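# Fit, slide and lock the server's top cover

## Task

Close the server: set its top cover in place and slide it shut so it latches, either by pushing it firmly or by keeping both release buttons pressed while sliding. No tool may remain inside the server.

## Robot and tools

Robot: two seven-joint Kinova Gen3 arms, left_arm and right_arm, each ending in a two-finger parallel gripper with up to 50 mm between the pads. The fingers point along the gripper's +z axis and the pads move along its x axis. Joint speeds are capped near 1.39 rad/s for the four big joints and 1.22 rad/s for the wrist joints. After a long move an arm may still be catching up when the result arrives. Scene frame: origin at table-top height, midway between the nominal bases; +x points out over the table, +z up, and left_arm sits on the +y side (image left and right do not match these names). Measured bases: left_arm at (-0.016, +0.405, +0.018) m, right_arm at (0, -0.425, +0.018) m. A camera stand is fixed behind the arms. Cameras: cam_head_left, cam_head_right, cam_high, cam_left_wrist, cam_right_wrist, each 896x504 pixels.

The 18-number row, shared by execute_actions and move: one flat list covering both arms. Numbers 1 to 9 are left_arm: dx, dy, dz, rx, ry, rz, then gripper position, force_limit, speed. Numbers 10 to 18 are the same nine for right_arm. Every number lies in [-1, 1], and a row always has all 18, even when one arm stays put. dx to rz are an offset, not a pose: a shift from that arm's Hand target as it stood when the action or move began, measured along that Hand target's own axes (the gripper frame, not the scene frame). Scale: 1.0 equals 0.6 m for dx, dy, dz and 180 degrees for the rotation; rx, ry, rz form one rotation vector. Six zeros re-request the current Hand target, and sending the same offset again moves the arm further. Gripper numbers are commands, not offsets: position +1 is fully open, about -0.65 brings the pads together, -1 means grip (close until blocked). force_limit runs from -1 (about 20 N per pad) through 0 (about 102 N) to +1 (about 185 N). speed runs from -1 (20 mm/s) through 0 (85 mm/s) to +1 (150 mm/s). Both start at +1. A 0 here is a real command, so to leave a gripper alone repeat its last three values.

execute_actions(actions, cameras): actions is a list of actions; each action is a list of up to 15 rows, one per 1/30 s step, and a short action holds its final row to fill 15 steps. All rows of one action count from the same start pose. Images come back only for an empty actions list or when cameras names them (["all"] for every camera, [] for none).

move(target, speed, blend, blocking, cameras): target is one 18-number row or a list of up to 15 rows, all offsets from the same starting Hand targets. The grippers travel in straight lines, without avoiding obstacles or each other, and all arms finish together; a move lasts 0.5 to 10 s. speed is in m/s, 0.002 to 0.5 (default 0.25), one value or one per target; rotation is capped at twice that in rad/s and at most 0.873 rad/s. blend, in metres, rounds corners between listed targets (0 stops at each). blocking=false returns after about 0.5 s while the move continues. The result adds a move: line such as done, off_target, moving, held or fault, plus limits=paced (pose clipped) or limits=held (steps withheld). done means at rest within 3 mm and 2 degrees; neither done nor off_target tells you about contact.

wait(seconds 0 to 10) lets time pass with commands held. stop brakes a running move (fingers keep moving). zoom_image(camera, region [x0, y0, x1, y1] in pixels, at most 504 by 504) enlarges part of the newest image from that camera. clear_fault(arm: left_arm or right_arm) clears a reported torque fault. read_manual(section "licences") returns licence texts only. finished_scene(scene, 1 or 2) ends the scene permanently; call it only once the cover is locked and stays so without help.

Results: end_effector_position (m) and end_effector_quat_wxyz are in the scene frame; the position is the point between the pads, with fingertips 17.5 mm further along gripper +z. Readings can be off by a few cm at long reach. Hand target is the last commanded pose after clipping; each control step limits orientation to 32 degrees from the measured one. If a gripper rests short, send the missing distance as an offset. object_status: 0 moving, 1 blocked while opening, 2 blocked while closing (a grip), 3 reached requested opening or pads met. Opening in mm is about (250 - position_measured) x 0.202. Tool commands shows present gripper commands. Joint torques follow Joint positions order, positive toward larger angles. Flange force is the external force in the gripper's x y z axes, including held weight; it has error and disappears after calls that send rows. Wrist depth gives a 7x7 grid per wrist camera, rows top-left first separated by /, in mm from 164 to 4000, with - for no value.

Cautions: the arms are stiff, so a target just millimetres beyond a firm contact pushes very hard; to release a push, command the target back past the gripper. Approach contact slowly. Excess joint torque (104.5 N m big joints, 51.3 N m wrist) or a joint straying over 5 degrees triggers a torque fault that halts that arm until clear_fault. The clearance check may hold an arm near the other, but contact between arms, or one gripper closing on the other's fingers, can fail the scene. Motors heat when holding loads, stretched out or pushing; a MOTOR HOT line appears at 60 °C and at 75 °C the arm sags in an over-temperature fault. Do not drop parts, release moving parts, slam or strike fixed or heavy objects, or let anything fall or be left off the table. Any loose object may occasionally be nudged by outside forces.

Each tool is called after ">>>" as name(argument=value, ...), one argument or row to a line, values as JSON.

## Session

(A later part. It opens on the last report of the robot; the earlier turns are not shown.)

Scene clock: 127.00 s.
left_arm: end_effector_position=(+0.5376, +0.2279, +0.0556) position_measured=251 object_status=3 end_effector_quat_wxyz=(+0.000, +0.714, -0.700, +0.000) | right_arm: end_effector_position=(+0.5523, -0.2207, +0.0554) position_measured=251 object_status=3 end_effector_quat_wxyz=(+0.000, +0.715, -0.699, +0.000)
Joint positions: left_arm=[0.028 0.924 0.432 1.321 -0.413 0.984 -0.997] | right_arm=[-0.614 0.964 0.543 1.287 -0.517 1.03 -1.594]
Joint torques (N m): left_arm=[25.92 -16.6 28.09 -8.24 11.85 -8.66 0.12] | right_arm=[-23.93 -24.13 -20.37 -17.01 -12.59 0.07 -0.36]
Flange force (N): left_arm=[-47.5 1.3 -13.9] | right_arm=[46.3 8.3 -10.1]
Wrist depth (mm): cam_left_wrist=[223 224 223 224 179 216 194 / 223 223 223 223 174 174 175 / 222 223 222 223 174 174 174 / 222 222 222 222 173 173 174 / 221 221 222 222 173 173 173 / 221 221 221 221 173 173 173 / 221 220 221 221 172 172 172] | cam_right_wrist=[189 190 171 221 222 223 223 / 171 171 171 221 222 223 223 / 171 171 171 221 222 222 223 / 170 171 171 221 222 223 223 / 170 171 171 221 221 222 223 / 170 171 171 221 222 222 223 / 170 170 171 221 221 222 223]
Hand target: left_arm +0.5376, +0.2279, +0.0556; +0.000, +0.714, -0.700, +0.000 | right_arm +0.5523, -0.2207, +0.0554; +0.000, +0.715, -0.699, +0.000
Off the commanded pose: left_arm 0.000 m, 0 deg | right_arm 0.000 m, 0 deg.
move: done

>>> wait(
  seconds=0,
  cameras=["all"],
)

>>> zoom_image(
  camera="cam_left_wrist",
  region=[440, 0, 640, 112],
)

>>> zoom_image(
  camera="cam_right_wrist",
  region=[260, 0, 460, 112],
)

>>> zoom_image(
  camera="cam_high",
  region=[350, 180, 600, 390],
)

>>> zoom_image(
  camera="cam_head_left",
  region=[355, 225, 565, 320],
)

>>> zoom_image(
  camera="cam_left_wrist",
  region=[720, 0, 896, 99],
)

Scene clock: 127.30 s.
left_arm: end_effector_position=(+0.5376, +0.2279, +0.0556) position_measured=251 object_status=3 end_effector_quat_wxyz=(+0.000, +0.714, -0.700, +0.000) | right_arm: end_effector_position=(+0.5523, -0.2207, +0.0554) position_measured=251 object_status=3 end_effector_quat_wxyz=(+0.000, +0.715, -0.699, +0.000)
Joint positions: left_arm=[0.028 0.924 0.432 1.321 -0.413 0.984 -0.997] | right_arm=[-0.614 0.964 0.543 1.287 -0.517 1.03 -1.594]
Joint torques (N m): left_arm=[25.93 -16.39 28.05 -8.15 11.83 -8.68 0.11] | right_arm=[-23.91 -24.18 -20.36 -17.01 -12.59 0.09 -0.36]
Flange force (N): left_arm=[-47.5 1.2 -14.3] | right_arm=[46.2 8.3 -10.0]
Wrist depth (mm): cam_left_wrist=[223 223 224 224 179 216 194 / 223 223 223 224 174 174 174 / 222 222 223 223 174 174 174 / 221 222 222 223 173 174 174 / 221 221 222 222 173 173 173 / 221 221 221 222 173 173 173 / 220 221 221 221 172 172 173] | cam_right_wrist=[189 190 172 221 222 222 223 / 170 171 171 221 222 223 223 / 170 171 171 221 222 222 223 / 170 171 171 222 222 223 223 / 170 171 171 221 222 222 223 / 170 171 171 221 221 222 223 / 170 171 171 221 221 222 223]
Hand target: left_arm +0.5376, +0.2279, +0.0556; +0.000, +0.714, -0.700, +0.000 | right_arm +0.5523, -0.2207, +0.0554; +0.000, +0.715, -0.699, +0.000
Tool commands: left_gripper/position=-0.66 left_gripper/force_limit=-0.8 left_gripper/speed=+0.0 right_gripper/position=-0.66 right_gripper/force_limit=-0.8 right_gripper/speed=+0.0
Off the commanded pose: left_arm 0.000 m, 0 deg | right_arm 0.000 m, 0 deg.

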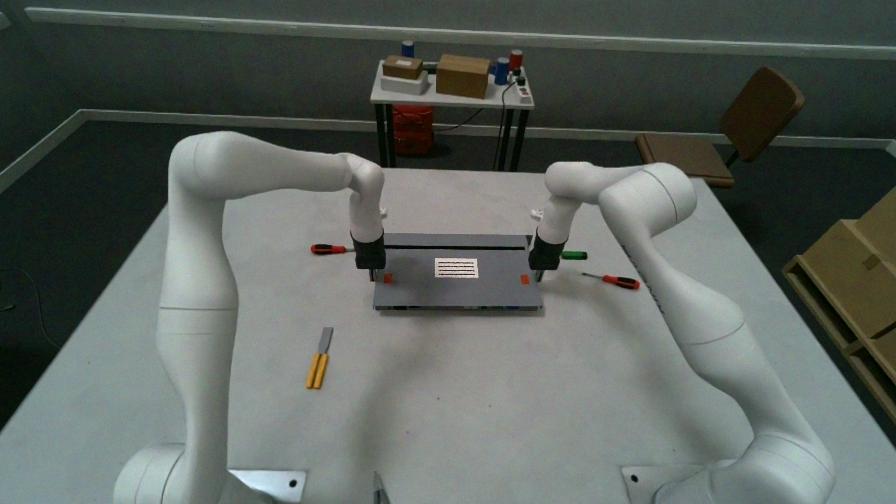

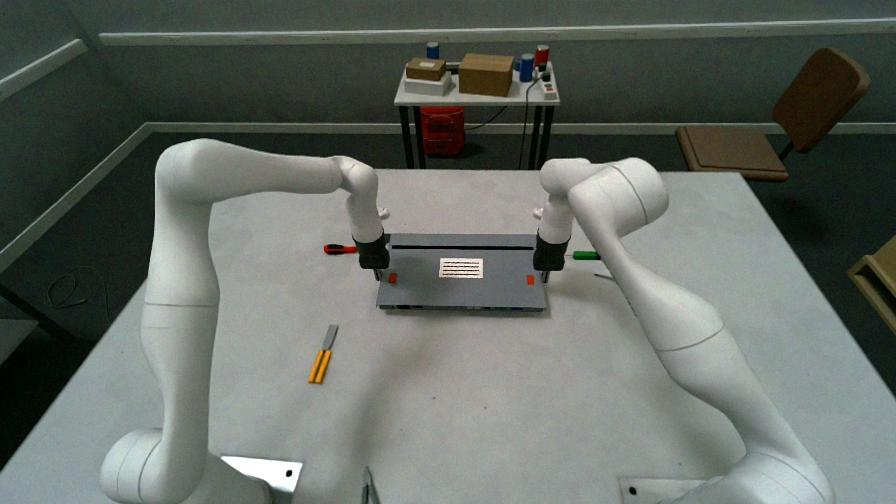

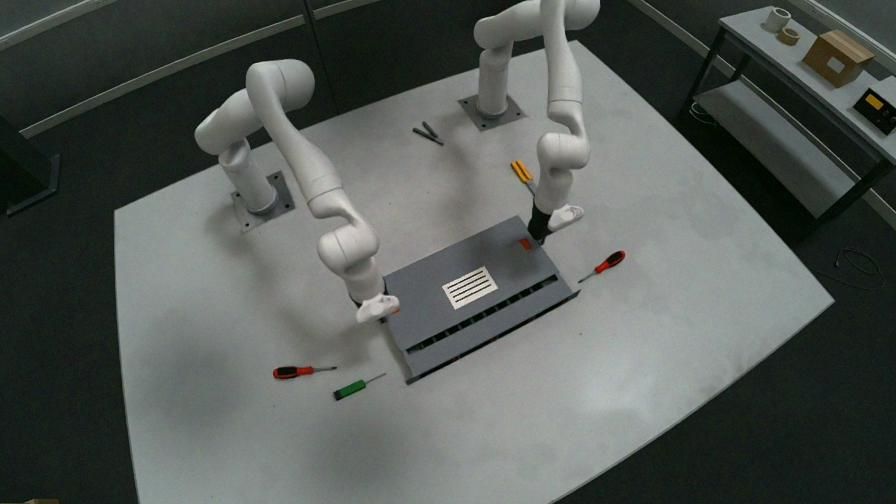

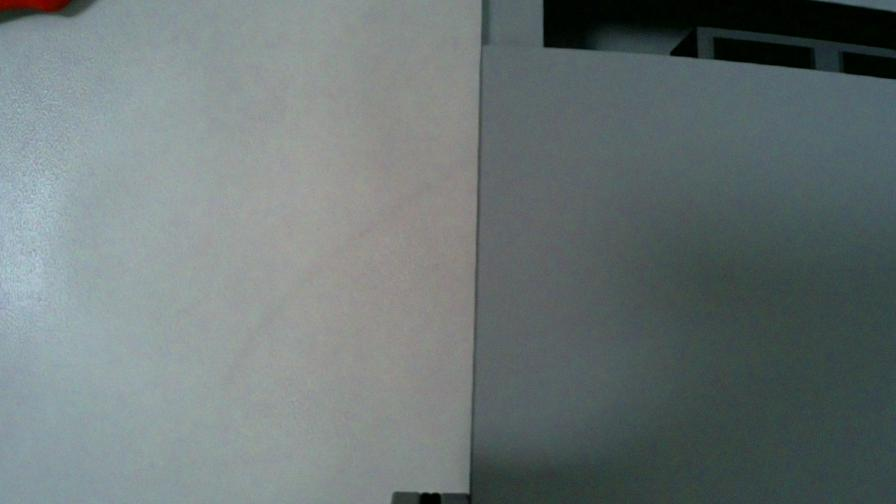

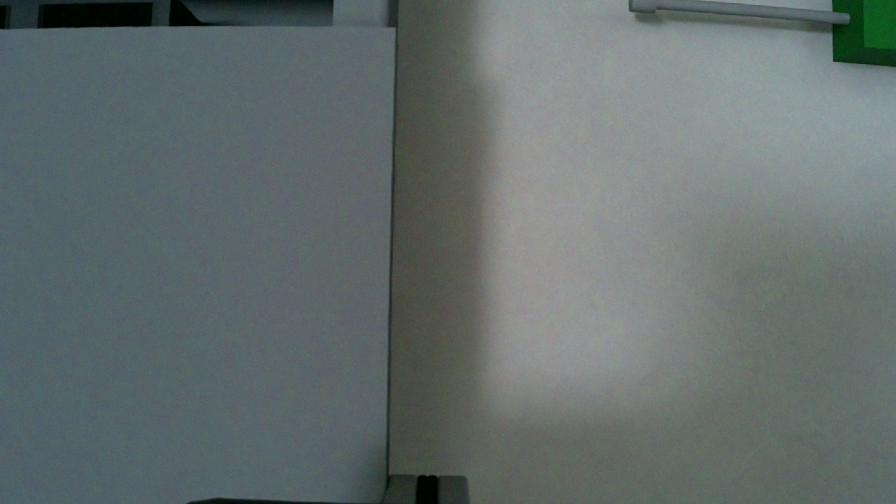

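Scaled by 2.520 from the camera's 896x504 image, which has a finer 1280x720 frame.

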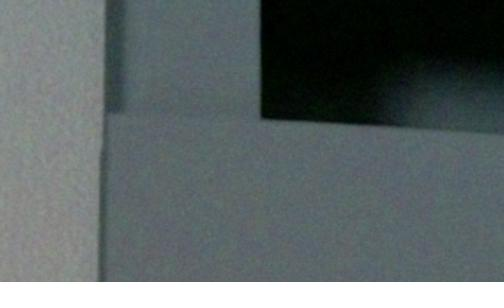

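Scaled by 2.520 from the camera's 896x504 image, which has a finer 1280x720 frame.

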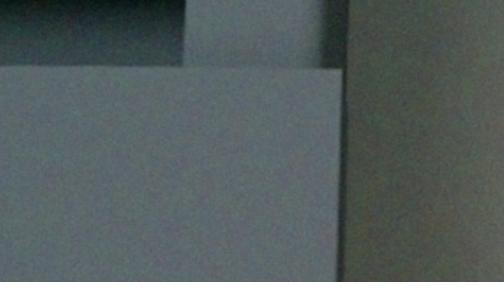

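Scaled by 2.016 from the camera's 896x504 image, which has a finer 1280x720 frame.

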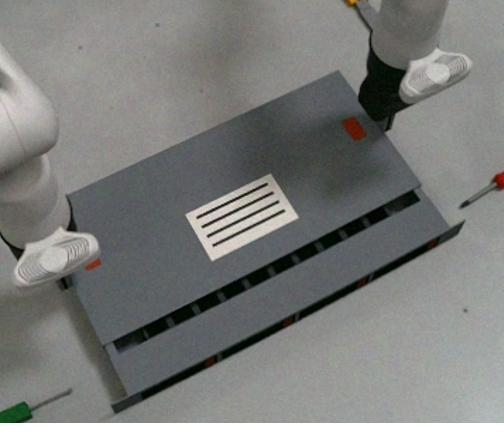

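Scaled by 2.400 from the camera's 896x504 image, which has a finer 1280x720 frame.

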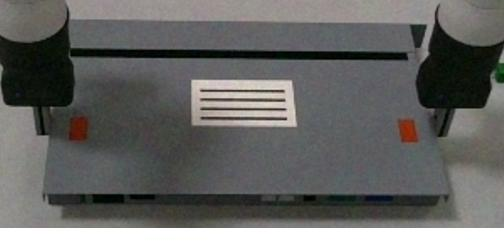

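Scaled by 2.864 from the camera's 896x504 image, which has a finer 1280x720 frame.

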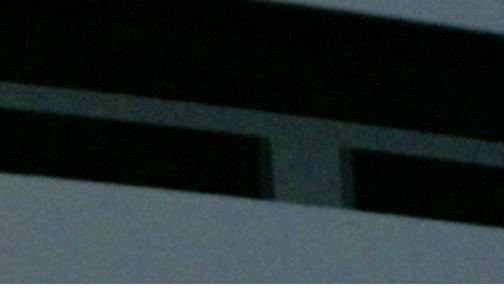

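>>> move(
  target=[
    [0,0,-0.00117,0,0,0,-0.66,-0.8,0,0,0,-0.00117,0,0,0,-0.66,-0.8,0],
    [0,-0.00833,-0.00117,0,0,0,-0.66,-0.8,0,0,-0.00833,-0.00117,0,0,0,-0.66,-0.8,0],
  ],
  speed=0.015,
)

Scene clock: 129.10 s.
left_arm: end_effector_position=(+0.5426, +0.2280, +0.0563) position_measured=251 object_status=3 end_effector_quat_wxyz=(+0.000, +0.714, -0.700, +0.000) | right_arm: end_effector_position=(+0.5573, -0.2206, +0.0561) position_measured=251 object_status=3 end_effector_quat_wxyz=(+0.000, +0.715, -0.699, +0.000)
Joint positions: left_arm=[0.029 0.933 0.432 1.299 -0.412 0.997 -1.004] | right_arm=[-0.607 0.972 0.544 1.264 -0.516 1.043 -1.596]
Joint torques (N m): left_arm=[24.7 -27.11 28.86 -12.82 11.2 -8.56 -0.05] | right_arm=[-22.84 -34.72 -16.68 -21.14 -12.35 -0.15 -0.55]
Flange force (N): left_arm=[-44.9 2.5 3.9] | right_arm=[44.4 8.9 8.7]
Wrist depth (mm): cam_left_wrist=[222 223 223 223 178 219 219 / 222 222 222 222 174 174 175 / 222 222 222 222 174 174 175 / 221 221 222 222 174 174 174 / 221 221 221 221 173 174 174 / 220 220 221 221 173 173 173 / 220 220 220 221 173 173 173] | cam_right_wrist=[189 189 172 221 222 222 222 / 171 171 172 221 222 222 223 / 171 171 172 221 221 222 223 / 171 171 172 221 221 222 223 / 171 171 171 221 221 222 223 / 171 171 171 221 221 222 223 / 170 171 171 220 221 222 223]
Hand target: left_arm +0.5426, +0.2280, +0.0563; +0.000, +0.714, -0.700, +0.000 | right_arm +0.5573, -0.2206, +0.0561; +0.000, +0.715, -0.699, +0.000
Off the commanded pose: left_arm 0.000 m, 0 deg | right_arm 0.000 m, 0 deg.
move: done

>>> move(
  target=[
    [0,0,0.0007,0,0,0,-0.66,-0.8,0,0,0,0.0007,0,0,0,-0.66,-0.8,0],
  ],
  speed=0.01,
)

Scene clock: 130.00 s.
left_arm: end_effector_position=(+0.5427, +0.2280, +0.0559) position_measured=251 object_status=3 end_effector_quat_wxyz=(+0.000, +0.714, -0.700, +0.000) | right_arm: end_effector_position=(+0.5574, -0.2207, +0.0557) position_measured=251 object_status=3 end_effector_quat_wxyz=(+0.000, +0.715, -0.699, +0.001)
Joint positions: left_arm=[0.029 0.933 0.432 1.299 -0.413 0.996 -1.004] | right_arm=[-0.607 0.972 0.543 1.264 -0.516 1.042 -1.596]
Joint torques (N m): left_arm=[25.41 -26.67 29.46 -12.62 11.56 -8.66 -0.06] | right_arm=[-22.22 -34.7 -16.09 -21.11 -12 -0.33 -0.54]
Flange force (N): left_arm=[-46.2 2.4 3.3] | right_arm=[43.5 9.3 8.7]
Wrist depth (mm): cam_left_wrist=[222 222 223 222 178 219 219 / 222 222 222 222 175 175 176 / 221 221 222 222 174 175 175 / 221 221 221 221 174 174 174 / 221 221 221 221 174 174 174 / 220 220 220 221 173 173 173 / 220 220 220 220 172 173 173] | cam_right_wrist=[188 189 173 221 221 222 222 / 171 172 173 220 221 222 223 / 171 172 172 220 221 222 222 / 171 171 172 221 221 222 223 / 171 172 172 221 221 222 222 / 171 171 172 220 221 222 223 / 171 171 171 220 221 222 222]
Hand target: left_arm +0.5426, +0.2280, +0.0559; +0.000, +0.714, -0.700, +0.000 | right_arm +0.5573, -0.2206, +0.0557; +0.000, +0.715, -0.699, +0.000
Off the commanded pose: left_arm 0.000 m, 0 deg | right_arm 0.000 m, 0 deg.
move: done

>>> move(
  target=[
    [0,0,0.001,0,0,0,-0.66,-0.8,0,0,0,0.001,0,0,0,-0.66,-0.8,0],
  ],
  speed=0.01,
)

Scene clock: 130.87 s.
left_arm: end_effector_position=(+0.5426, +0.2280, +0.0553) position_measured=251 object_status=3 end_effector_quat_wxyz=(+0.000, +0.714, -0.700, +0.000) | right_arm: end_effector_position=(+0.5573, -0.2206, +0.0551) position_measured=251 object_status=3 end_effector_quat_wxyz=(+0.000, +0.715, -0.699, +0.000)
Joint positions: left_arm=[0.029 0.934 0.432 1.3 -0.413 0.995 -1.003] | right_arm=[-0.607 0.973 0.543 1.265 -0.517 1.041 -1.596]
Joint torques (N m): left_arm=[25.33 -24.71 29.03 -11.9 11.52 -8.71 0.01] | right_arm=[-22.57 -34.47 -16.48 -21.16 -12.24 -0.26 -0.54]
Flange force (N): left_arm=[-46.3 2.7 -0.2] | right_arm=[44.2 9.7 8.2]
Wrist depth (mm): cam_left_wrist=[222 222 222 222 177 219 219 / 221 222 222 222 176 176 176 / 221 221 221 222 175 175 175 / 220 221 221 221 174 175 175 / 220 220 221 221 174 174 174 / 220 220 220 220 173 174 174 / 219 219 220 219 173 173 173] | cam_right_wrist=[188 189 173 220 221 221 222 / 172 172 173 220 220 221 221 / 172 172 173 220 221 221 222 / 171 172 172 220 220 221 222 / 171 171 172 220 220 221 222 / 171 171 172 220 221 221 222 / 170 171 172 220 221 221 222]
Hand target: left_arm +0.5426, +0.2280, +0.0553; +0.000, +0.714, -0.700, +0.000 | right_arm +0.5573, -0.2206, +0.0551; +0.000, +0.715, -0.699, +0.000
Off the commanded pose: left_arm 0.000 m, 0 deg | right_arm 0.000 m, 0 deg.
move: done

>>> wait(
  seconds=0,
  cameras=["cam_left_wrist", "cam_right_wrist", "cam_head_left", "cam_head_right"],
)

>>> zoom_image(
  camera="cam_head_left",
  region=[355, 225, 565, 320],
)

>>> zoom_image(
  camera="cam_head_left",
  region=[360, 290, 410, 320],
)

>>> zoom_image(
  camera="cam_head_left",
  region=[510, 290, 560, 320],
)

>>> zoom_image(
  camera="cam_left_wrist",
  region=[440, 0, 640, 112],
)

>>> zoom_image(
  camera="cam_right_wrist",
  region=[260, 0, 460, 112],
)

Scene clock: 133.70 s.
left_arm: end_effector_position=(+0.5426, +0.2280, +0.0553) position_measured=251 object_status=3 end_effector_quat_wxyz=(+0.000, +0.714, -0.700, +0.000) | right_arm: end_effector_position=(+0.5573, -0.2206, +0.0551) position_measured=251 object_status=3 end_effector_quat_wxyz=(+0.000, +0.715, -0.699, +0.000)
Joint positions: left_arm=[0.029 0.934 0.432 1.3 -0.413 0.995 -1.003] | right_arm=[-0.607 0.973 0.543 1.265 -0.517 1.041 -1.596]
Joint torques (N m): left_arm=[25.3 -24.53 28.95 -11.86 11.49 -8.73 0.01] | right_arm=[-22.55 -34.36 -16.53 -21.12 -12.26 -0.3 -0.49]
Flange force (N): left_arm=[-46.3 2.8 -0.6] | right_arm=[44.1 9.6 7.9]
Wrist depth (mm): cam_left_wrist=[222 222 222 222 177 219 219 / 222 221 222 222 176 176 176 / 221 221 222 221 175 175 175 / 220 220 220 221 174 174 175 / 220 220 220 220 174 174 174 / 220 219 220 220 173 174 174 / 219 219 220 220 173 173 173] | cam_right_wrist=[188 188 173 220 220 221 222 / 172 172 173 220 221 221 222 / 172 172 173 220 221 221 222 / 171 172 172 220 221 221 222 / 171 171 172 220 220 221 222 / 171 171 172 220 220 221 222 / 171 171 172 220 220 221 222]
Hand target: left_arm +0.5426, +0.2280, +0.0553; +0.000, +0.714, -0.700, +0.000 | right_arm +0.5573, -0.2206, +0.0551; +0.000, +0.715, -0.699, +0.000
Tool commands: left_gripper/position=-0.66 left_gripper/force_limit=-0.8 left_gripper/speed=+0.0 right_gripper/position=-0.66 right_gripper/force_limit=-0.8 right_gripper/speed=+0.0
Off the commanded pose: left_arm 0.000 m, 0 deg | right_arm 0.000 m, 0 deg.
Images, in order (width x height): cam_head_left 896x504, cam_head_right 896x504, cam_left_wrist 896x504, cam_right_wrist 896x504.

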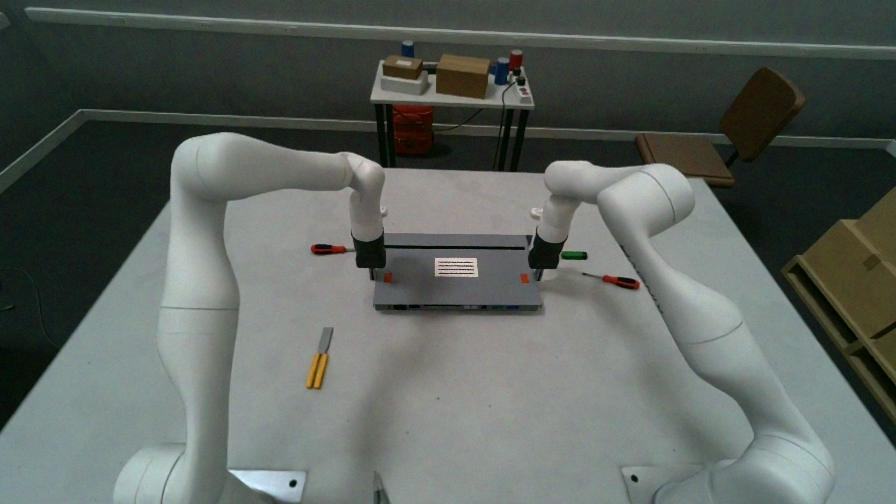

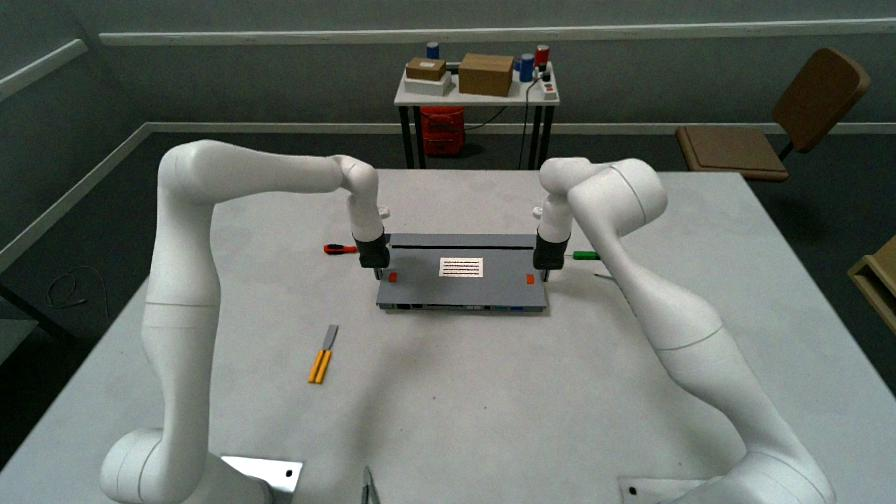

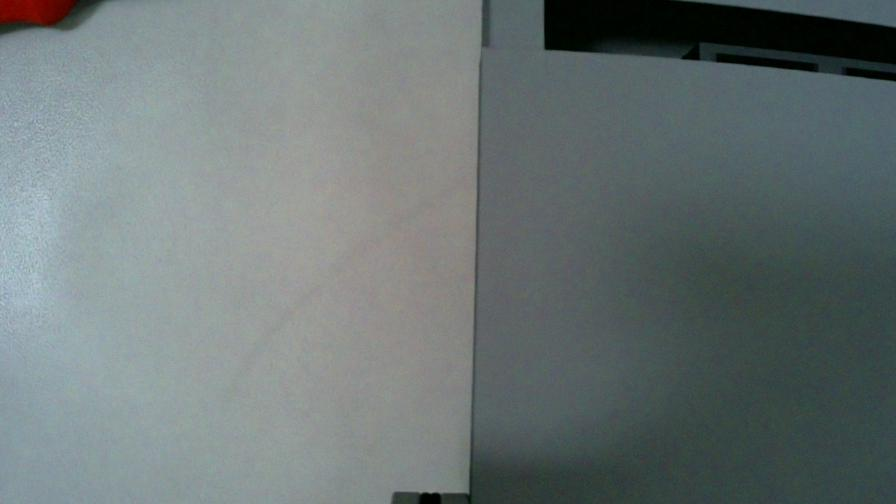

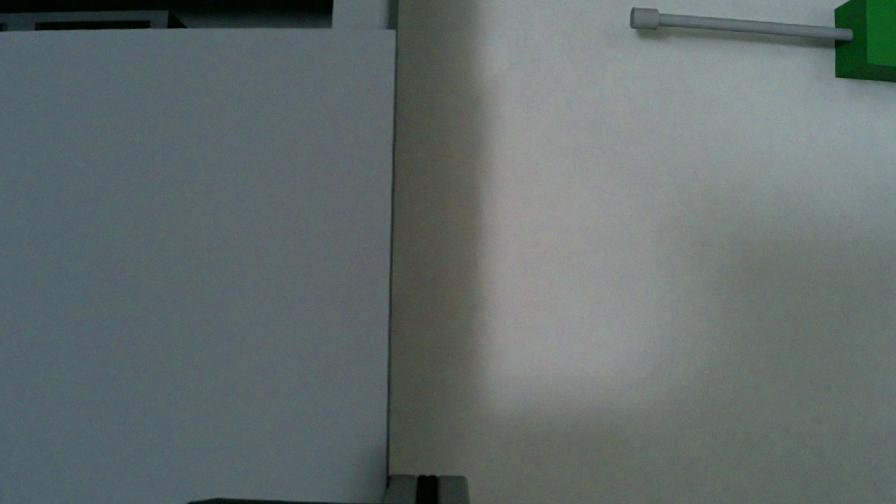

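Scaled by 2.400 from the camera's 896x504 image, which has a finer 1280x720 frame.

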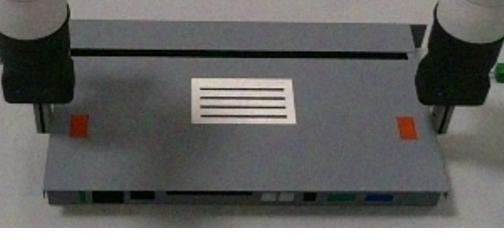

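Scaled by 10.080 from the camera's 896x504 image, which has a finer 1280x720 frame.

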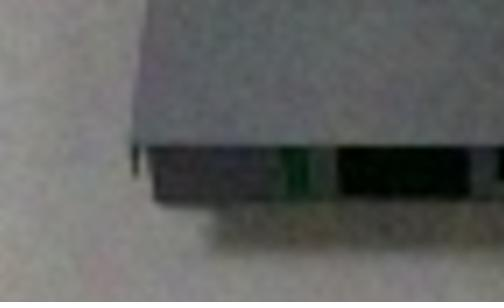

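Scaled by 10.080 from the camera's 896x504 image, which has a finer 1280x720 frame.

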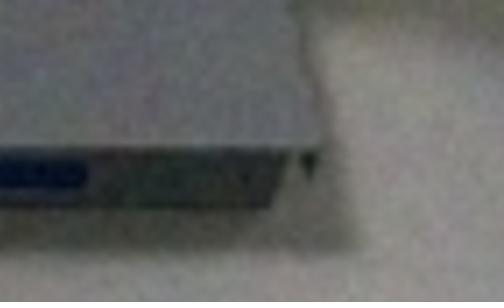

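Scaled by 2.520 from the camera's 896x504 image, which has a finer 1280x720 frame.

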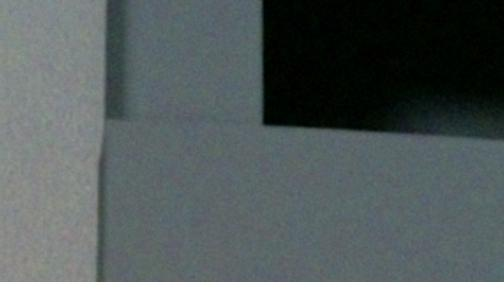

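Scaled by 2.520 from the camera's 896x504 image, which has a finer 1280x720 frame.

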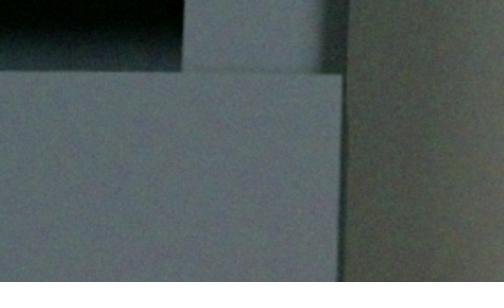

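>>> move(
  target=[
    [0,-0.00333,0,0,0,0,-0.66,-0.8,0,0,-0.00333,0,0,0,0,-0.66,-0.8,0],
  ],
  speed=0.01,
)

Scene clock: 135.10 s.
left_arm: end_effector_position=(+0.5446, +0.2282, +0.0552) position_measured=251 object_status=3 end_effector_quat_wxyz=(+0.000, +0.714, -0.700, +0.000) | right_arm: end_effector_position=(+0.5592, -0.2205, +0.0551) position_measured=251 object_status=3 end_effector_quat_wxyz=(+0.000, +0.715, -0.699, +0.000)
Joint positions: left_arm=[0.029 0.938 0.432 1.291 -0.413 1 -1.006] | right_arm=[-0.604 0.977 0.543 1.256 -0.517 1.045 -1.597]
Joint torques (N m): left_arm=[23.16 -25.47 26.98 -14.61 10.16 -10.09 0.17] | right_arm=[-22.37 -34.37 -16.08 -25.98 -12.95 -4.33 -0.23]
Flange force (N): left_arm=[-44.8 9.5 -1.7] | right_arm=[47.4 22.3 2.9]
Wrist depth (mm): cam_left_wrist=[221 222 221 222 177 218 219 / 221 221 222 221 175 175 176 / 221 221 221 221 175 175 175 / 220 220 221 221 174 175 174 / 220 220 220 220 174 174 174 / 219 220 220 220 173 173 174 / 219 219 219 219 173 173 173] | cam_right_wrist=[188 188 173 219 220 221 221 / 171 172 173 220 220 221 221 / 171 172 172 220 220 221 222 / 171 171 172 220 220 221 221 / 171 171 172 220 220 221 221 / 171 171 172 220 220 221 222 / 171 171 172 219 220 220 222]
Hand target: left_arm +0.5446, +0.2280, +0.0553; +0.000, +0.714, -0.700, +0.000 | right_arm +0.5593, -0.2206, +0.0551; +0.000, +0.715, -0.699, +0.000
Off the commanded pose: left_arm 0.000 m, 0 deg | right_arm 0.000 m, 0 deg.
move: done

>>> move(
  target=[
    [0,0.00167,0,0,0,0,-0.66,-0.8,0,0,0.00167,0,0,0,0,-0.66,-0.8,0],
    [0,0.00167,0.00167,0,0,0,-0.66,-0.8,0,0,0.00167,0.00167,0,0,0,-0.66,-0.8,0],
  ],
  speed=0.01,
)

Scene clock: 136.87 s.
left_arm: end_effector_position=(+0.5437, +0.2280, +0.0543) position_measured=251 object_status=3 end_effector_quat_wxyz=(+0.000, +0.714, -0.700, +0.000) | right_arm: end_effector_position=(+0.5583, -0.2205, +0.0542) position_measured=251 object_status=3 end_effector_quat_wxyz=(+0.000, +0.715, -0.699, +0.001)
Joint positions: left_arm=[0.029 0.937 0.432 1.296 -0.414 0.995 -1.004] | right_arm=[-0.606 0.976 0.542 1.261 -0.517 1.041 -1.596]
Joint torques (N m): left_arm=[25.18 -24.9 28.95 -11.68 11.56 -8.38 0.03] | right_arm=[-23.66 -33.9 -17.56 -20.61 -12.44 0.31 -0.37]
Flange force (N): left_arm=[-45.8 2.4 0.5] | right_arm=[45.2 8.1 7.5]
Wrist depth (mm): cam_left_wrist=[221 221 221 221 176 218 218 / 220 221 221 221 175 175 175 / 220 220 220 220 174 175 174 / 219 219 220 220 174 174 174 / 219 219 220 220 173 173 174 / 218 219 219 219 173 173 173 / 218 218 218 219 172 173 173] | cam_right_wrist=[187 188 172 219 220 220 221 / 171 172 172 219 220 220 221 / 171 171 172 220 219 221 221 / 171 171 172 219 220 220 221 / 171 171 172 219 219 220 221 / 171 171 172 219 219 220 221 / 171 171 171 219 220 220 221]
Hand target: left_arm +0.5436, +0.2280, +0.0543; +0.000, +0.714, -0.700, +0.000 | right_arm +0.5583, -0.2206, +0.0541; +0.000, +0.715, -0.699, +0.000
Off the commanded pose: left_arm 0.000 m, 0 deg | right_arm 0.000 m, 0 deg.
move: done

>>> move(
  target=[
    [0,0,0.00167,0,0,0,-0.66,-0.8,0,0,0,0.00167,0,0,0,-0.66,-0.8,0],
  ],
  speed=0.01,
)

Scene clock: 137.70 s.
left_arm: end_effector_position=(+0.5437, +0.2280, +0.0533) position_measured=251 object_status=3 end_effector_quat_wxyz=(+0.000, +0.714, -0.700, +0.000) | right_arm: end_effector_position=(+0.5583, -0.2206, +0.0532) position_measured=251 object_status=3 end_effector_quat_wxyz=(+0.000, +0.715, -0.699, +0.000)
Joint positions: left_arm=[0.029 0.939 0.432 1.297 -0.414 0.993 -1.004] | right_arm=[-0.605 0.978 0.542 1.262 -0.518 1.039 -1.595]
Joint torques (N m): left_arm=[24.92 -20.45 27.66 -11.34 11.07 -9.59 0.11] | right_arm=[-23.15 -27.4 -18.69 -20.42 -12.77 -1.97 -0.43]
Flange force (N): left_arm=[-46.8 6.2 -9.2] | right_arm=[46.7 14.7 -6.9]
Wrist depth (mm): cam_left_wrist=[220 221 220 220 175 217 217 / 220 220 220 220 174 174 174 / 219 220 219 220 174 174 174 / 219 219 219 220 174 174 174 / 218 219 219 219 173 173 173 / 218 217 219 219 173 173 173 / 217 218 218 218 172 173 173] | cam_right_wrist=[186 187 172 219 219 220 220 / 171 171 172 219 219 220 221 / 171 171 171 219 219 220 220 / 170 171 171 219 219 220 221 / 170 171 171 218 219 220 220 / 170 171 171 218 219 220 220 / 170 171 171 218 219 220 220]
Hand target: left_arm +0.5436, +0.2280, +0.0533; +0.000, +0.714, -0.700, +0.000 | right_arm +0.5583, -0.2206, +0.0531; +0.000, +0.715, -0.699, +0.000
Off the commanded pose: left_arm 0.000 m, 0 deg | right_arm 0.000 m, 0 deg.
move: done

>>> move(
  target=[
    [0,-0.00333,0,0,0,0,-0.66,-0.8,0,0,-0.00333,0,0,0,0,-0.66,-0.8,0],
  ],
  speed=0.01,
)

Scene clock: 138.60 s.
left_arm: end_effector_position=(+0.5457, +0.2281, +0.0533) position_measured=251 object_status=3 end_effector_quat_wxyz=(+0.000, +0.714, -0.700, +0.000) | right_arm: end_effector_position=(+0.5603, -0.2205, +0.0531) position_measured=251 object_status=3 end_effector_quat_wxyz=(+0.000, +0.715, -0.699, +0.000)
Joint positions: left_arm=[0.029 0.943 0.432 1.288 -0.414 0.998 -1.006] | right_arm=[-0.602 0.982 0.542 1.253 -0.518 1.044 -1.596]
Joint torques (N m): left_arm=[24.16 -23.06 27.38 -12.8 10.62 -9.76 0.12] | right_arm=[-23.77 -31.16 -18.27 -21.67 -12.97 -1.59 -0.42]
Flange force (N): left_arm=[-45.7 7.4 -5.4] | right_arm=[47.2 13.6 0.0]
Wrist depth (mm): cam_left_wrist=[219 220 221 220 175 217 217 / 219 220 219 220 174 174 174 / 219 219 219 219 173 174 174 / 219 219 218 219 173 173 173 / 218 218 219 219 172 173 173 / 218 218 218 218 173 172 173 / 217 218 218 217 172 172 172] | cam_right_wrist=[186 187 171 218 219 219 220 / 170 171 171 218 219 219 220 / 170 171 171 218 219 219 220 / 170 171 171 218 218 219 220 / 170 170 171 218 218 220 220 / 170 171 171 218 218 219 220 / 170 171 171 218 218 219 220]
Hand target: left_arm +0.5456, +0.2280, +0.0533; +0.000, +0.714, -0.700, +0.000 | right_arm +0.5603, -0.2206, +0.0531; +0.000, +0.715, -0.699, +0.000
Off the commanded pose: left_arm 0.000 m, 0 deg | right_arm 0.000 m, 0 deg.
move: done

>>> wait(
  seconds=0,
  cameras=["cam_left_wrist", "cam_right_wrist"],
)

>>> zoom_image(
  camera="cam_left_wrist",
  region=[440, 0, 640, 112],
)

>>> zoom_image(
  camera="cam_right_wrist",
  region=[260, 0, 460, 112],
)

>>> zoom_image(
  camera="cam_left_wrist",
  region=[720, 0, 896, 99],
)

>>> zoom_image(
  camera="cam_right_wrist",
  region=[0, 0, 176, 99],
)

Scene clock: 138.80 s.
left_arm: end_effector_position=(+0.5456, +0.2281, +0.0533) position_measured=251 object_status=3 end_effector_quat_wxyz=(+0.000, +0.714, -0.700, +0.000) | right_arm: end_effector_position=(+0.5603, -0.2205, +0.0531) position_measured=251 object_status=3 end_effector_quat_wxyz=(+0.000, +0.715, -0.699, +0.000)
Joint positions: left_arm=[0.029 0.943 0.432 1.288 -0.414 0.998 -1.006] | right_arm=[-0.602 0.982 0.542 1.253 -0.518 1.044 -1.596]
Joint torques (N m): left_arm=[24.2 -23.15 27.42 -12.77 10.65 -9.77 0.09] | right_arm=[-23.73 -31.21 -18.22 -21.54 -13.08 -1.54 -0.42]
Flange force (N): left_arm=[-45.6 7.1 -5.3] | right_arm=[47.0 13.1 0.0]
Wrist depth (mm): cam_left_wrist=[220 220 220 220 176 216 217 / 219 220 219 220 174 174 174 / 219 219 219 219 174 173 174 / 218 219 219 219 173 173 173 / 218 218 219 219 173 173 173 / 218 218 218 218 173 173 173 / 217 217 218 218 172 172 172] | cam_right_wrist=[186 186 171 218 219 219 220 / 170 171 171 218 219 219 220 / 170 171 171 218 219 219 220 / 170 171 171 218 219 219 220 / 170 171 171 218 219 219 220 / 170 171 171 218 219 219 220 / 170 171 171 218 219 219 220]
Hand target: left_arm +0.5456, +0.2281, +0.0533; +0.000, +0.714, -0.700, +0.000 | right_arm +0.5603, -0.2206, +0.0531; +0.000, +0.715, -0.699, +0.000
Tool commands: left_gripper/position=-0.66 left_gripper/force_limit=-0.8 left_gripper/speed=+0.0 right_gripper/position=-0.66 right_gripper/force_limit=-0.8 right_gripper/speed=+0.0
Off the commanded pose: left_arm 0.000 m, 0 deg | right_arm 0.000 m, 0 deg.
Images, in order (width x height): cam_left_wrist 896x504, cam_right_wrist 896x504.

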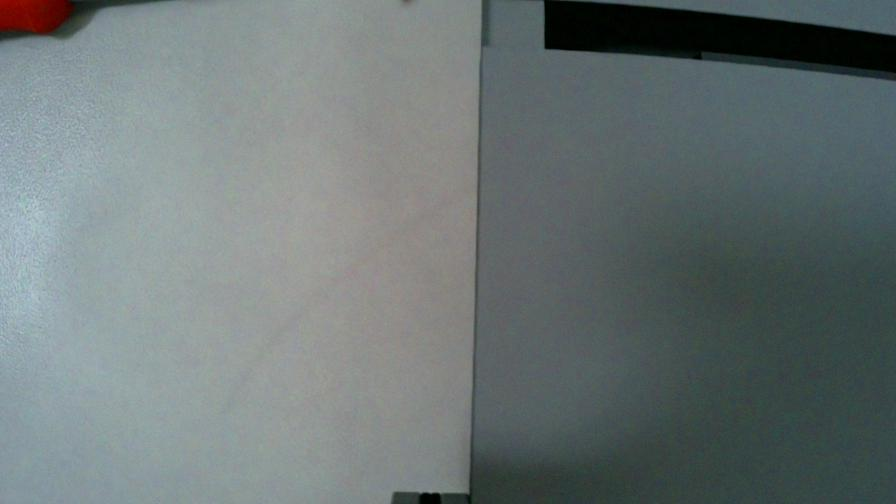

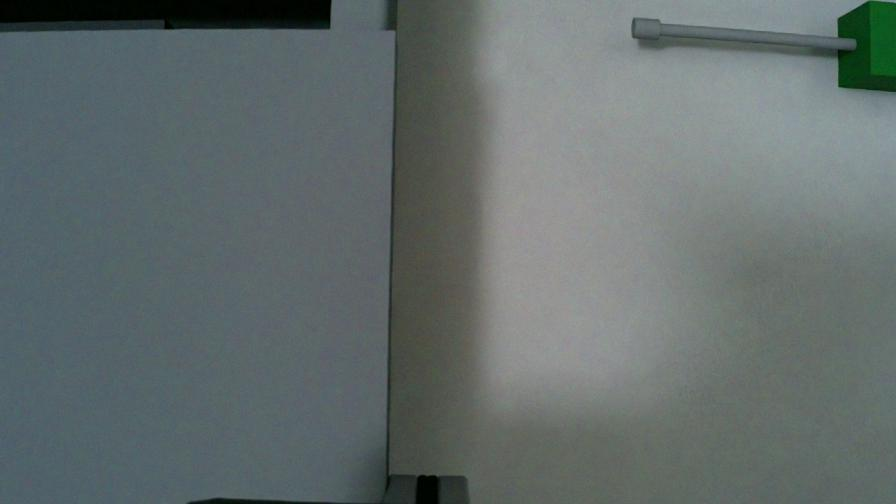

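Scaled by 2.520 from the camera's 896x504 image, which has a finer 1280x720 frame.

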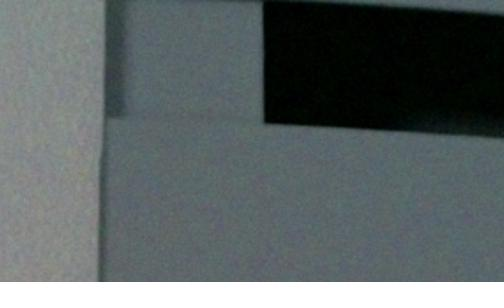

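Scaled by 2.520 from the camera's 896x504 image, which has a finer 1280x720 frame.

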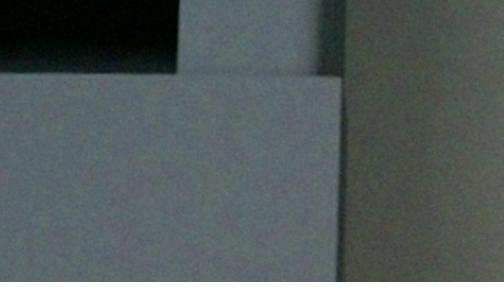

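Scaled by 2.864 from the camera's 896x504 image, which has a finer 1280x720 frame.

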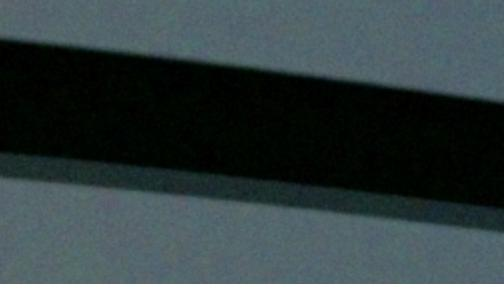

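Scaled by 2.864 from the camera's 896x504 image, which has a finer 1280x720 frame.

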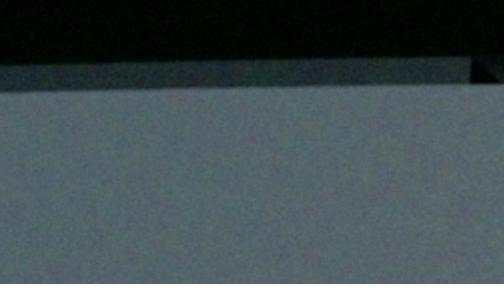

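>>> move(
  target=[
    [0,-0.00333,0,0,0,0,-0.66,-0.8,0,0,-0.00333,0,0,0,0,-0.66,-0.8,0],
  ],
  speed=0.01,
)

Scene clock: 140.13 s.
left_arm: end_effector_position=(+0.5476, +0.2281, +0.0533) position_measured=251 object_status=3 end_effector_quat_wxyz=(+0.000, +0.714, -0.700, +0.000) | right_arm: end_effector_position=(+0.5623, -0.2205, +0.0531) position_measured=251 object_status=3 end_effector_quat_wxyz=(+0.000, +0.715, -0.699, +0.000)
Joint positions: left_arm=[0.03 0.946 0.432 1.279 -0.414 1.003 -1.009] | right_arm=[-0.6 0.985 0.542 1.244 -0.517 1.049 -1.598]
Joint torques (N m): left_arm=[23.84 -22.81 26.96 -13.85 10.3 -10.6 0.1] | right_arm=[-22.99 -30.73 -17.49 -22.91 -12.91 -3.16 -0.35]
Flange force (N): left_arm=[-46.1 10.8 -7.2] | right_arm=[47.0 17.7 -2.6]
Wrist depth (mm): cam_left_wrist=[219 220 220 220 174 174 216 / 219 220 220 219 174 174 174 / 219 219 219 219 173 174 173 / 219 219 219 219 173 173 173 / 218 218 219 219 173 173 173 / 218 218 218 219 172 172 173 / 217 217 218 218 172 172 172] | cam_right_wrist=[186 213 171 218 219 219 219 / 170 170 171 218 219 219 220 / 170 170 171 218 218 219 220 / 170 171 171 218 219 219 220 / 170 171 171 218 219 219 220 / 170 171 171 218 219 219 220 / 170 171 171 218 219 219 219]
Hand target: left_arm +0.5476, +0.2281, +0.0533; +0.000, +0.714, -0.700, +0.000 | right_arm +0.5623, -0.2205, +0.0531; +0.000, +0.715, -0.699, +0.000
Off the commanded pose: left_arm 0.000 m, 0 deg | right_arm 0.000 m, 0 deg.
move: done

>>> wait(
  seconds=0,
  cameras=["cam_left_wrist", "cam_right_wrist", "cam_head_left", "cam_head_right", "cam_high"],
)

>>> zoom_image(
  camera="cam_left_wrist",
  region=[720, 0, 896, 99],
)

>>> zoom_image(
  camera="cam_right_wrist",
  region=[260, 0, 460, 112],
)

>>> zoom_image(
  camera="cam_high",
  region=[370, 200, 590, 390],
)

>>> zoom_image(
  camera="cam_head_right",
  region=[355, 225, 565, 320],
)

Scene clock: 141.07 s.
left_arm: end_effector_position=(+0.5476, +0.2281, +0.0533) position_measured=251 object_status=3 end_effector_quat_wxyz=(+0.000, +0.714, -0.700, +0.000) | right_arm: end_effector_position=(+0.5623, -0.2205, +0.0531) position_measured=251 object_status=3 end_effector_quat_wxyz=(+0.000, +0.715, -0.699, +0.000)
Joint positions: left_arm=[0.03 0.946 0.432 1.279 -0.414 1.003 -1.009] | right_arm=[-0.6 0.985 0.542 1.244 -0.517 1.049 -1.598]
Joint torques (N m): left_arm=[23.83 -22.84 26.93 -14.01 10.29 -10.7 0.1] | right_arm=[-22.98 -30.83 -17.42 -23.27 -12.92 -3.25 -0.31]
Flange force (N): left_arm=[-46.2 11.2 -7.3] | right_arm=[47.3 19.0 -2.4]
Wrist depth (mm): cam_left_wrist=[220 220 220 220 174 175 217 / 220 220 220 219 174 174 174 / 219 219 219 219 173 173 174 / 218 219 219 219 173 173 173 / 218 218 218 219 173 173 173 / 217 218 218 218 173 173 173 / 218 217 218 218 172 172 172] | cam_right_wrist=[186 212 171 218 218 219 219 / 170 170 171 218 218 219 220 / 170 171 171 218 218 219 220 / 170 171 171 218 218 219 220 / 170 171 171 218 219 219 220 / 170 171 171 218 218 219 220 / 170 171 171 218 219 219 220]
Hand target: left_arm +0.5476, +0.2281, +0.0533; +0.000, +0.714, -0.700, +0.000 | right_arm +0.5623, -0.2205, +0.0531; +0.000, +0.715, -0.699, +0.000
Tool commands: left_gripper/position=-0.66 left_gripper/force_limit=-0.8 left_gripper/speed=+0.0 right_gripper/position=-0.66 right_gripper/force_limit=-0.8 right_gripper/speed=+0.0
Off the commanded pose: left_arm 0.000 m, 0 deg | right_arm 0.000 m, 0 deg.

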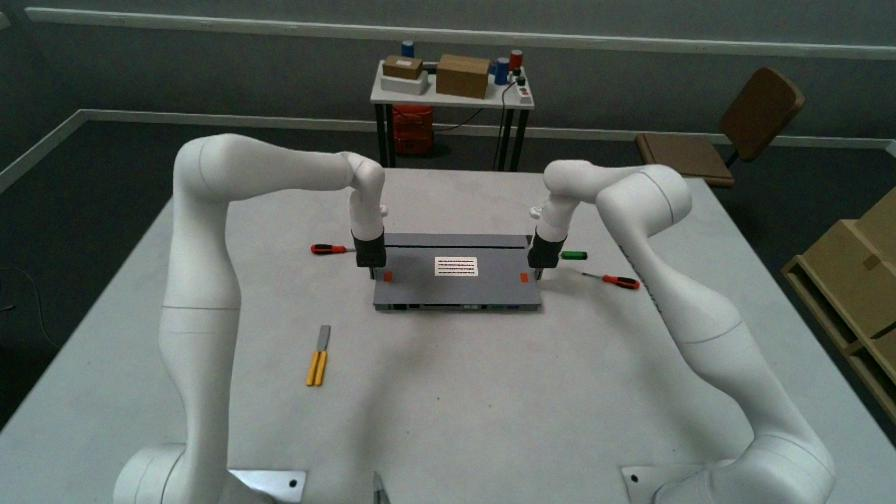

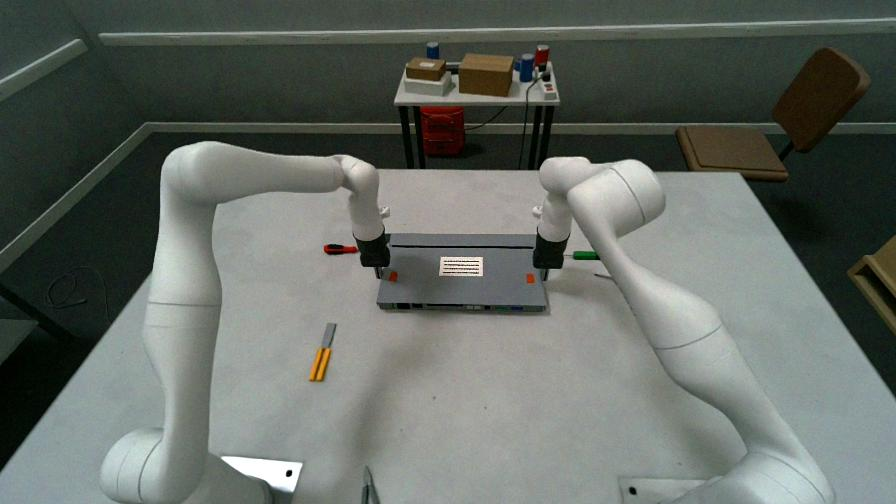

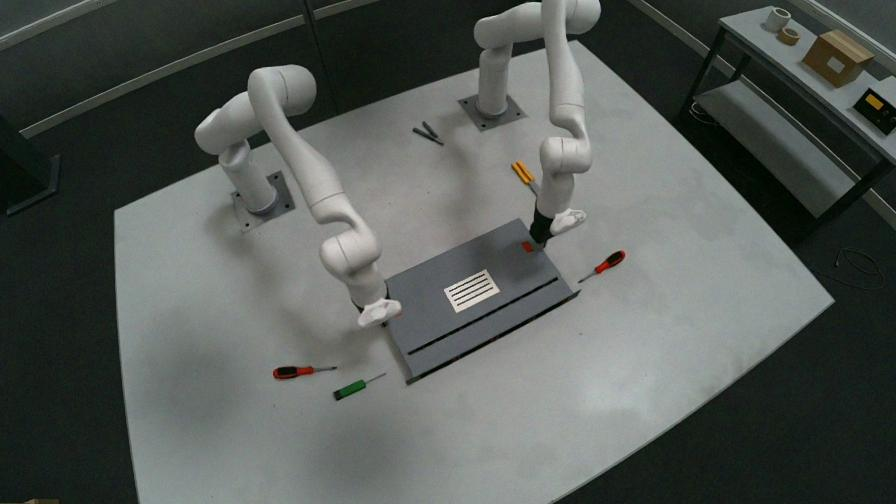

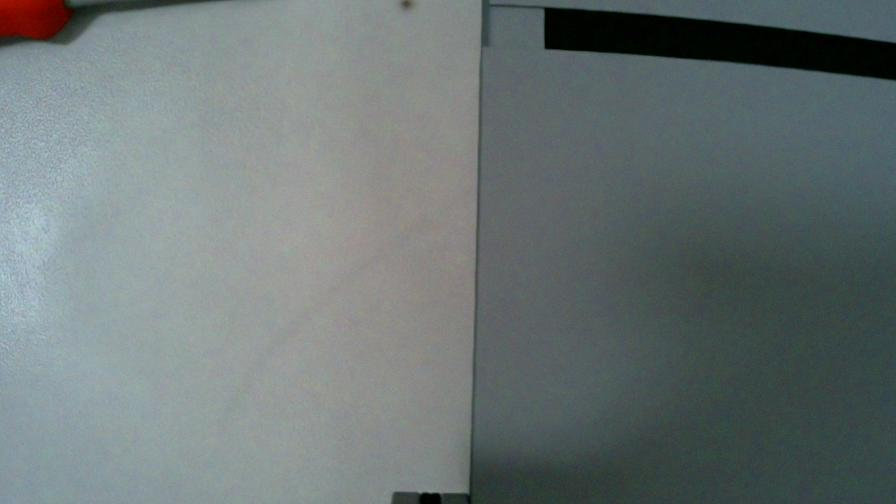

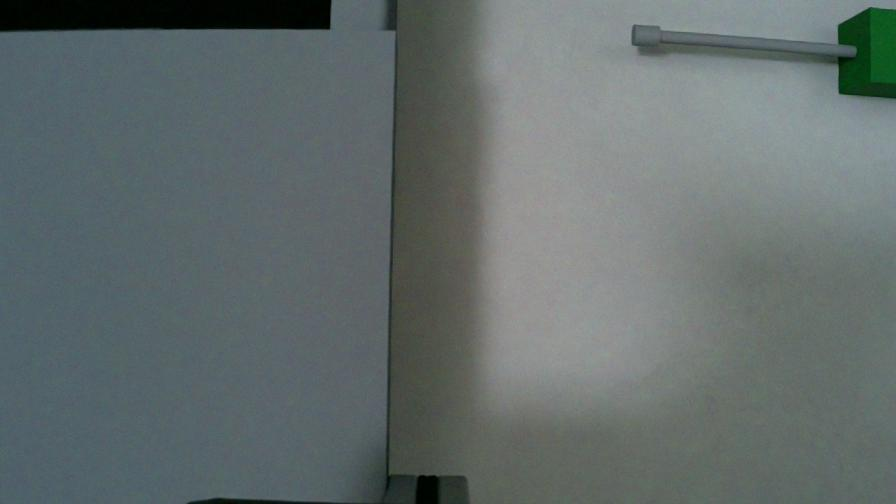

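Scaled by 2.864 from the camera's 896x504 image, which has a finer 1280x720 frame.

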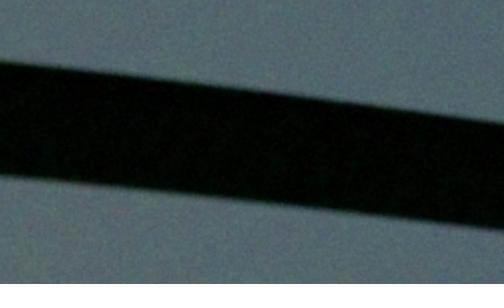

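Scaled by 2.520 from the camera's 896x504 image, which has a finer 1280x720 frame.

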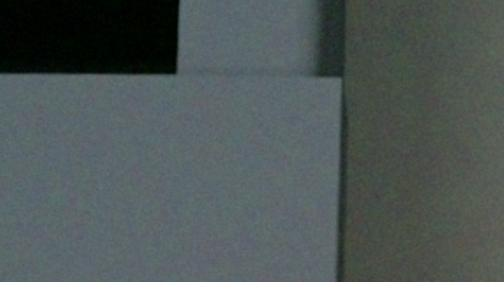

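Scaled by 2.291 from the camera's 896x504 image, which has a finer 1280x720 frame.

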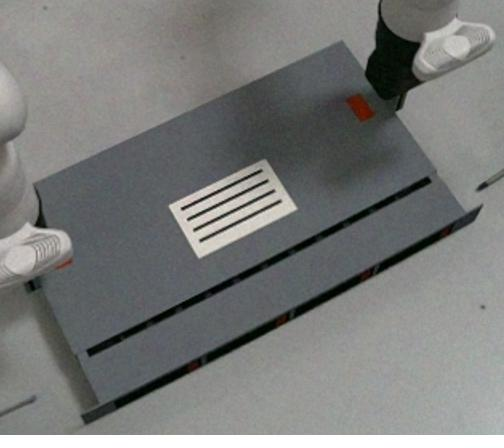

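Scaled by 2.400 from the camera's 896x504 image, which has a finer 1280x720 frame.

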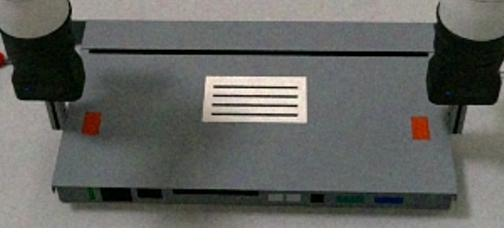

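>>> move(
  target=[
    [0.0008,-0.005,0,0,0,0,-0.66,-0.8,0,-0.0008,-0.005,0,0,0,0,-0.66,-0.8,0],
  ],
  speed=0.015,
)

Scene clock: 141.97 s.
left_arm: end_effector_position=(+0.5506, +0.2277, +0.0533) position_measured=251 object_status=3 end_effector_quat_wxyz=(+0.000, +0.714, -0.700, +0.000) | right_arm: end_effector_position=(+0.5653, -0.2200, +0.0531) position_measured=251 object_status=3 end_effector_quat_wxyz=(+0.000, +0.715, -0.699, +0.000)
Joint positions: left_arm=[0.031 0.952 0.432 1.265 -0.414 1.01 -1.012] | right_arm=[-0.596 0.991 0.542 1.229 -0.517 1.056 -1.6]
Joint torques (N m): left_arm=[25.29 -25.96 28.99 -17.64 10.73 -12.74 0.22] | right_arm=[-25.22 -34.89 -18.58 -26.74 -14.52 -4.18 -0.45]
Flange force (N): left_arm=[-50.7 17.2 -4.0] | right_arm=[52.3 22.2 2.4]
Wrist depth (mm): cam_left_wrist=[219 219 219 219 175 174 174 / 219 219 219 219 173 173 173 / 219 219 219 219 173 173 173 / 218 218 218 218 172 173 173 / 218 218 218 218 172 172 172 / 217 217 218 218 172 172 172 / 217 217 217 217 171 172 172] | cam_right_wrist=[211 212 171 218 218 219 219 / 170 170 171 218 218 219 219 / 170 170 171 217 218 219 220 / 170 170 171 218 218 219 220 / 170 170 171 218 218 219 219 / 170 170 171 218 218 218 220 / 170 170 171 218 218 219 220]
Hand target: left_arm +0.5506, +0.2277, +0.0533; +0.000, +0.714, -0.700, +0.000 | right_arm +0.5653, -0.2200, +0.0531; +0.000, +0.715, -0.699, +0.000
Off the commanded pose: left_arm 0.000 m, 0 deg | right_arm 0.000 m, 0 deg.
move: done


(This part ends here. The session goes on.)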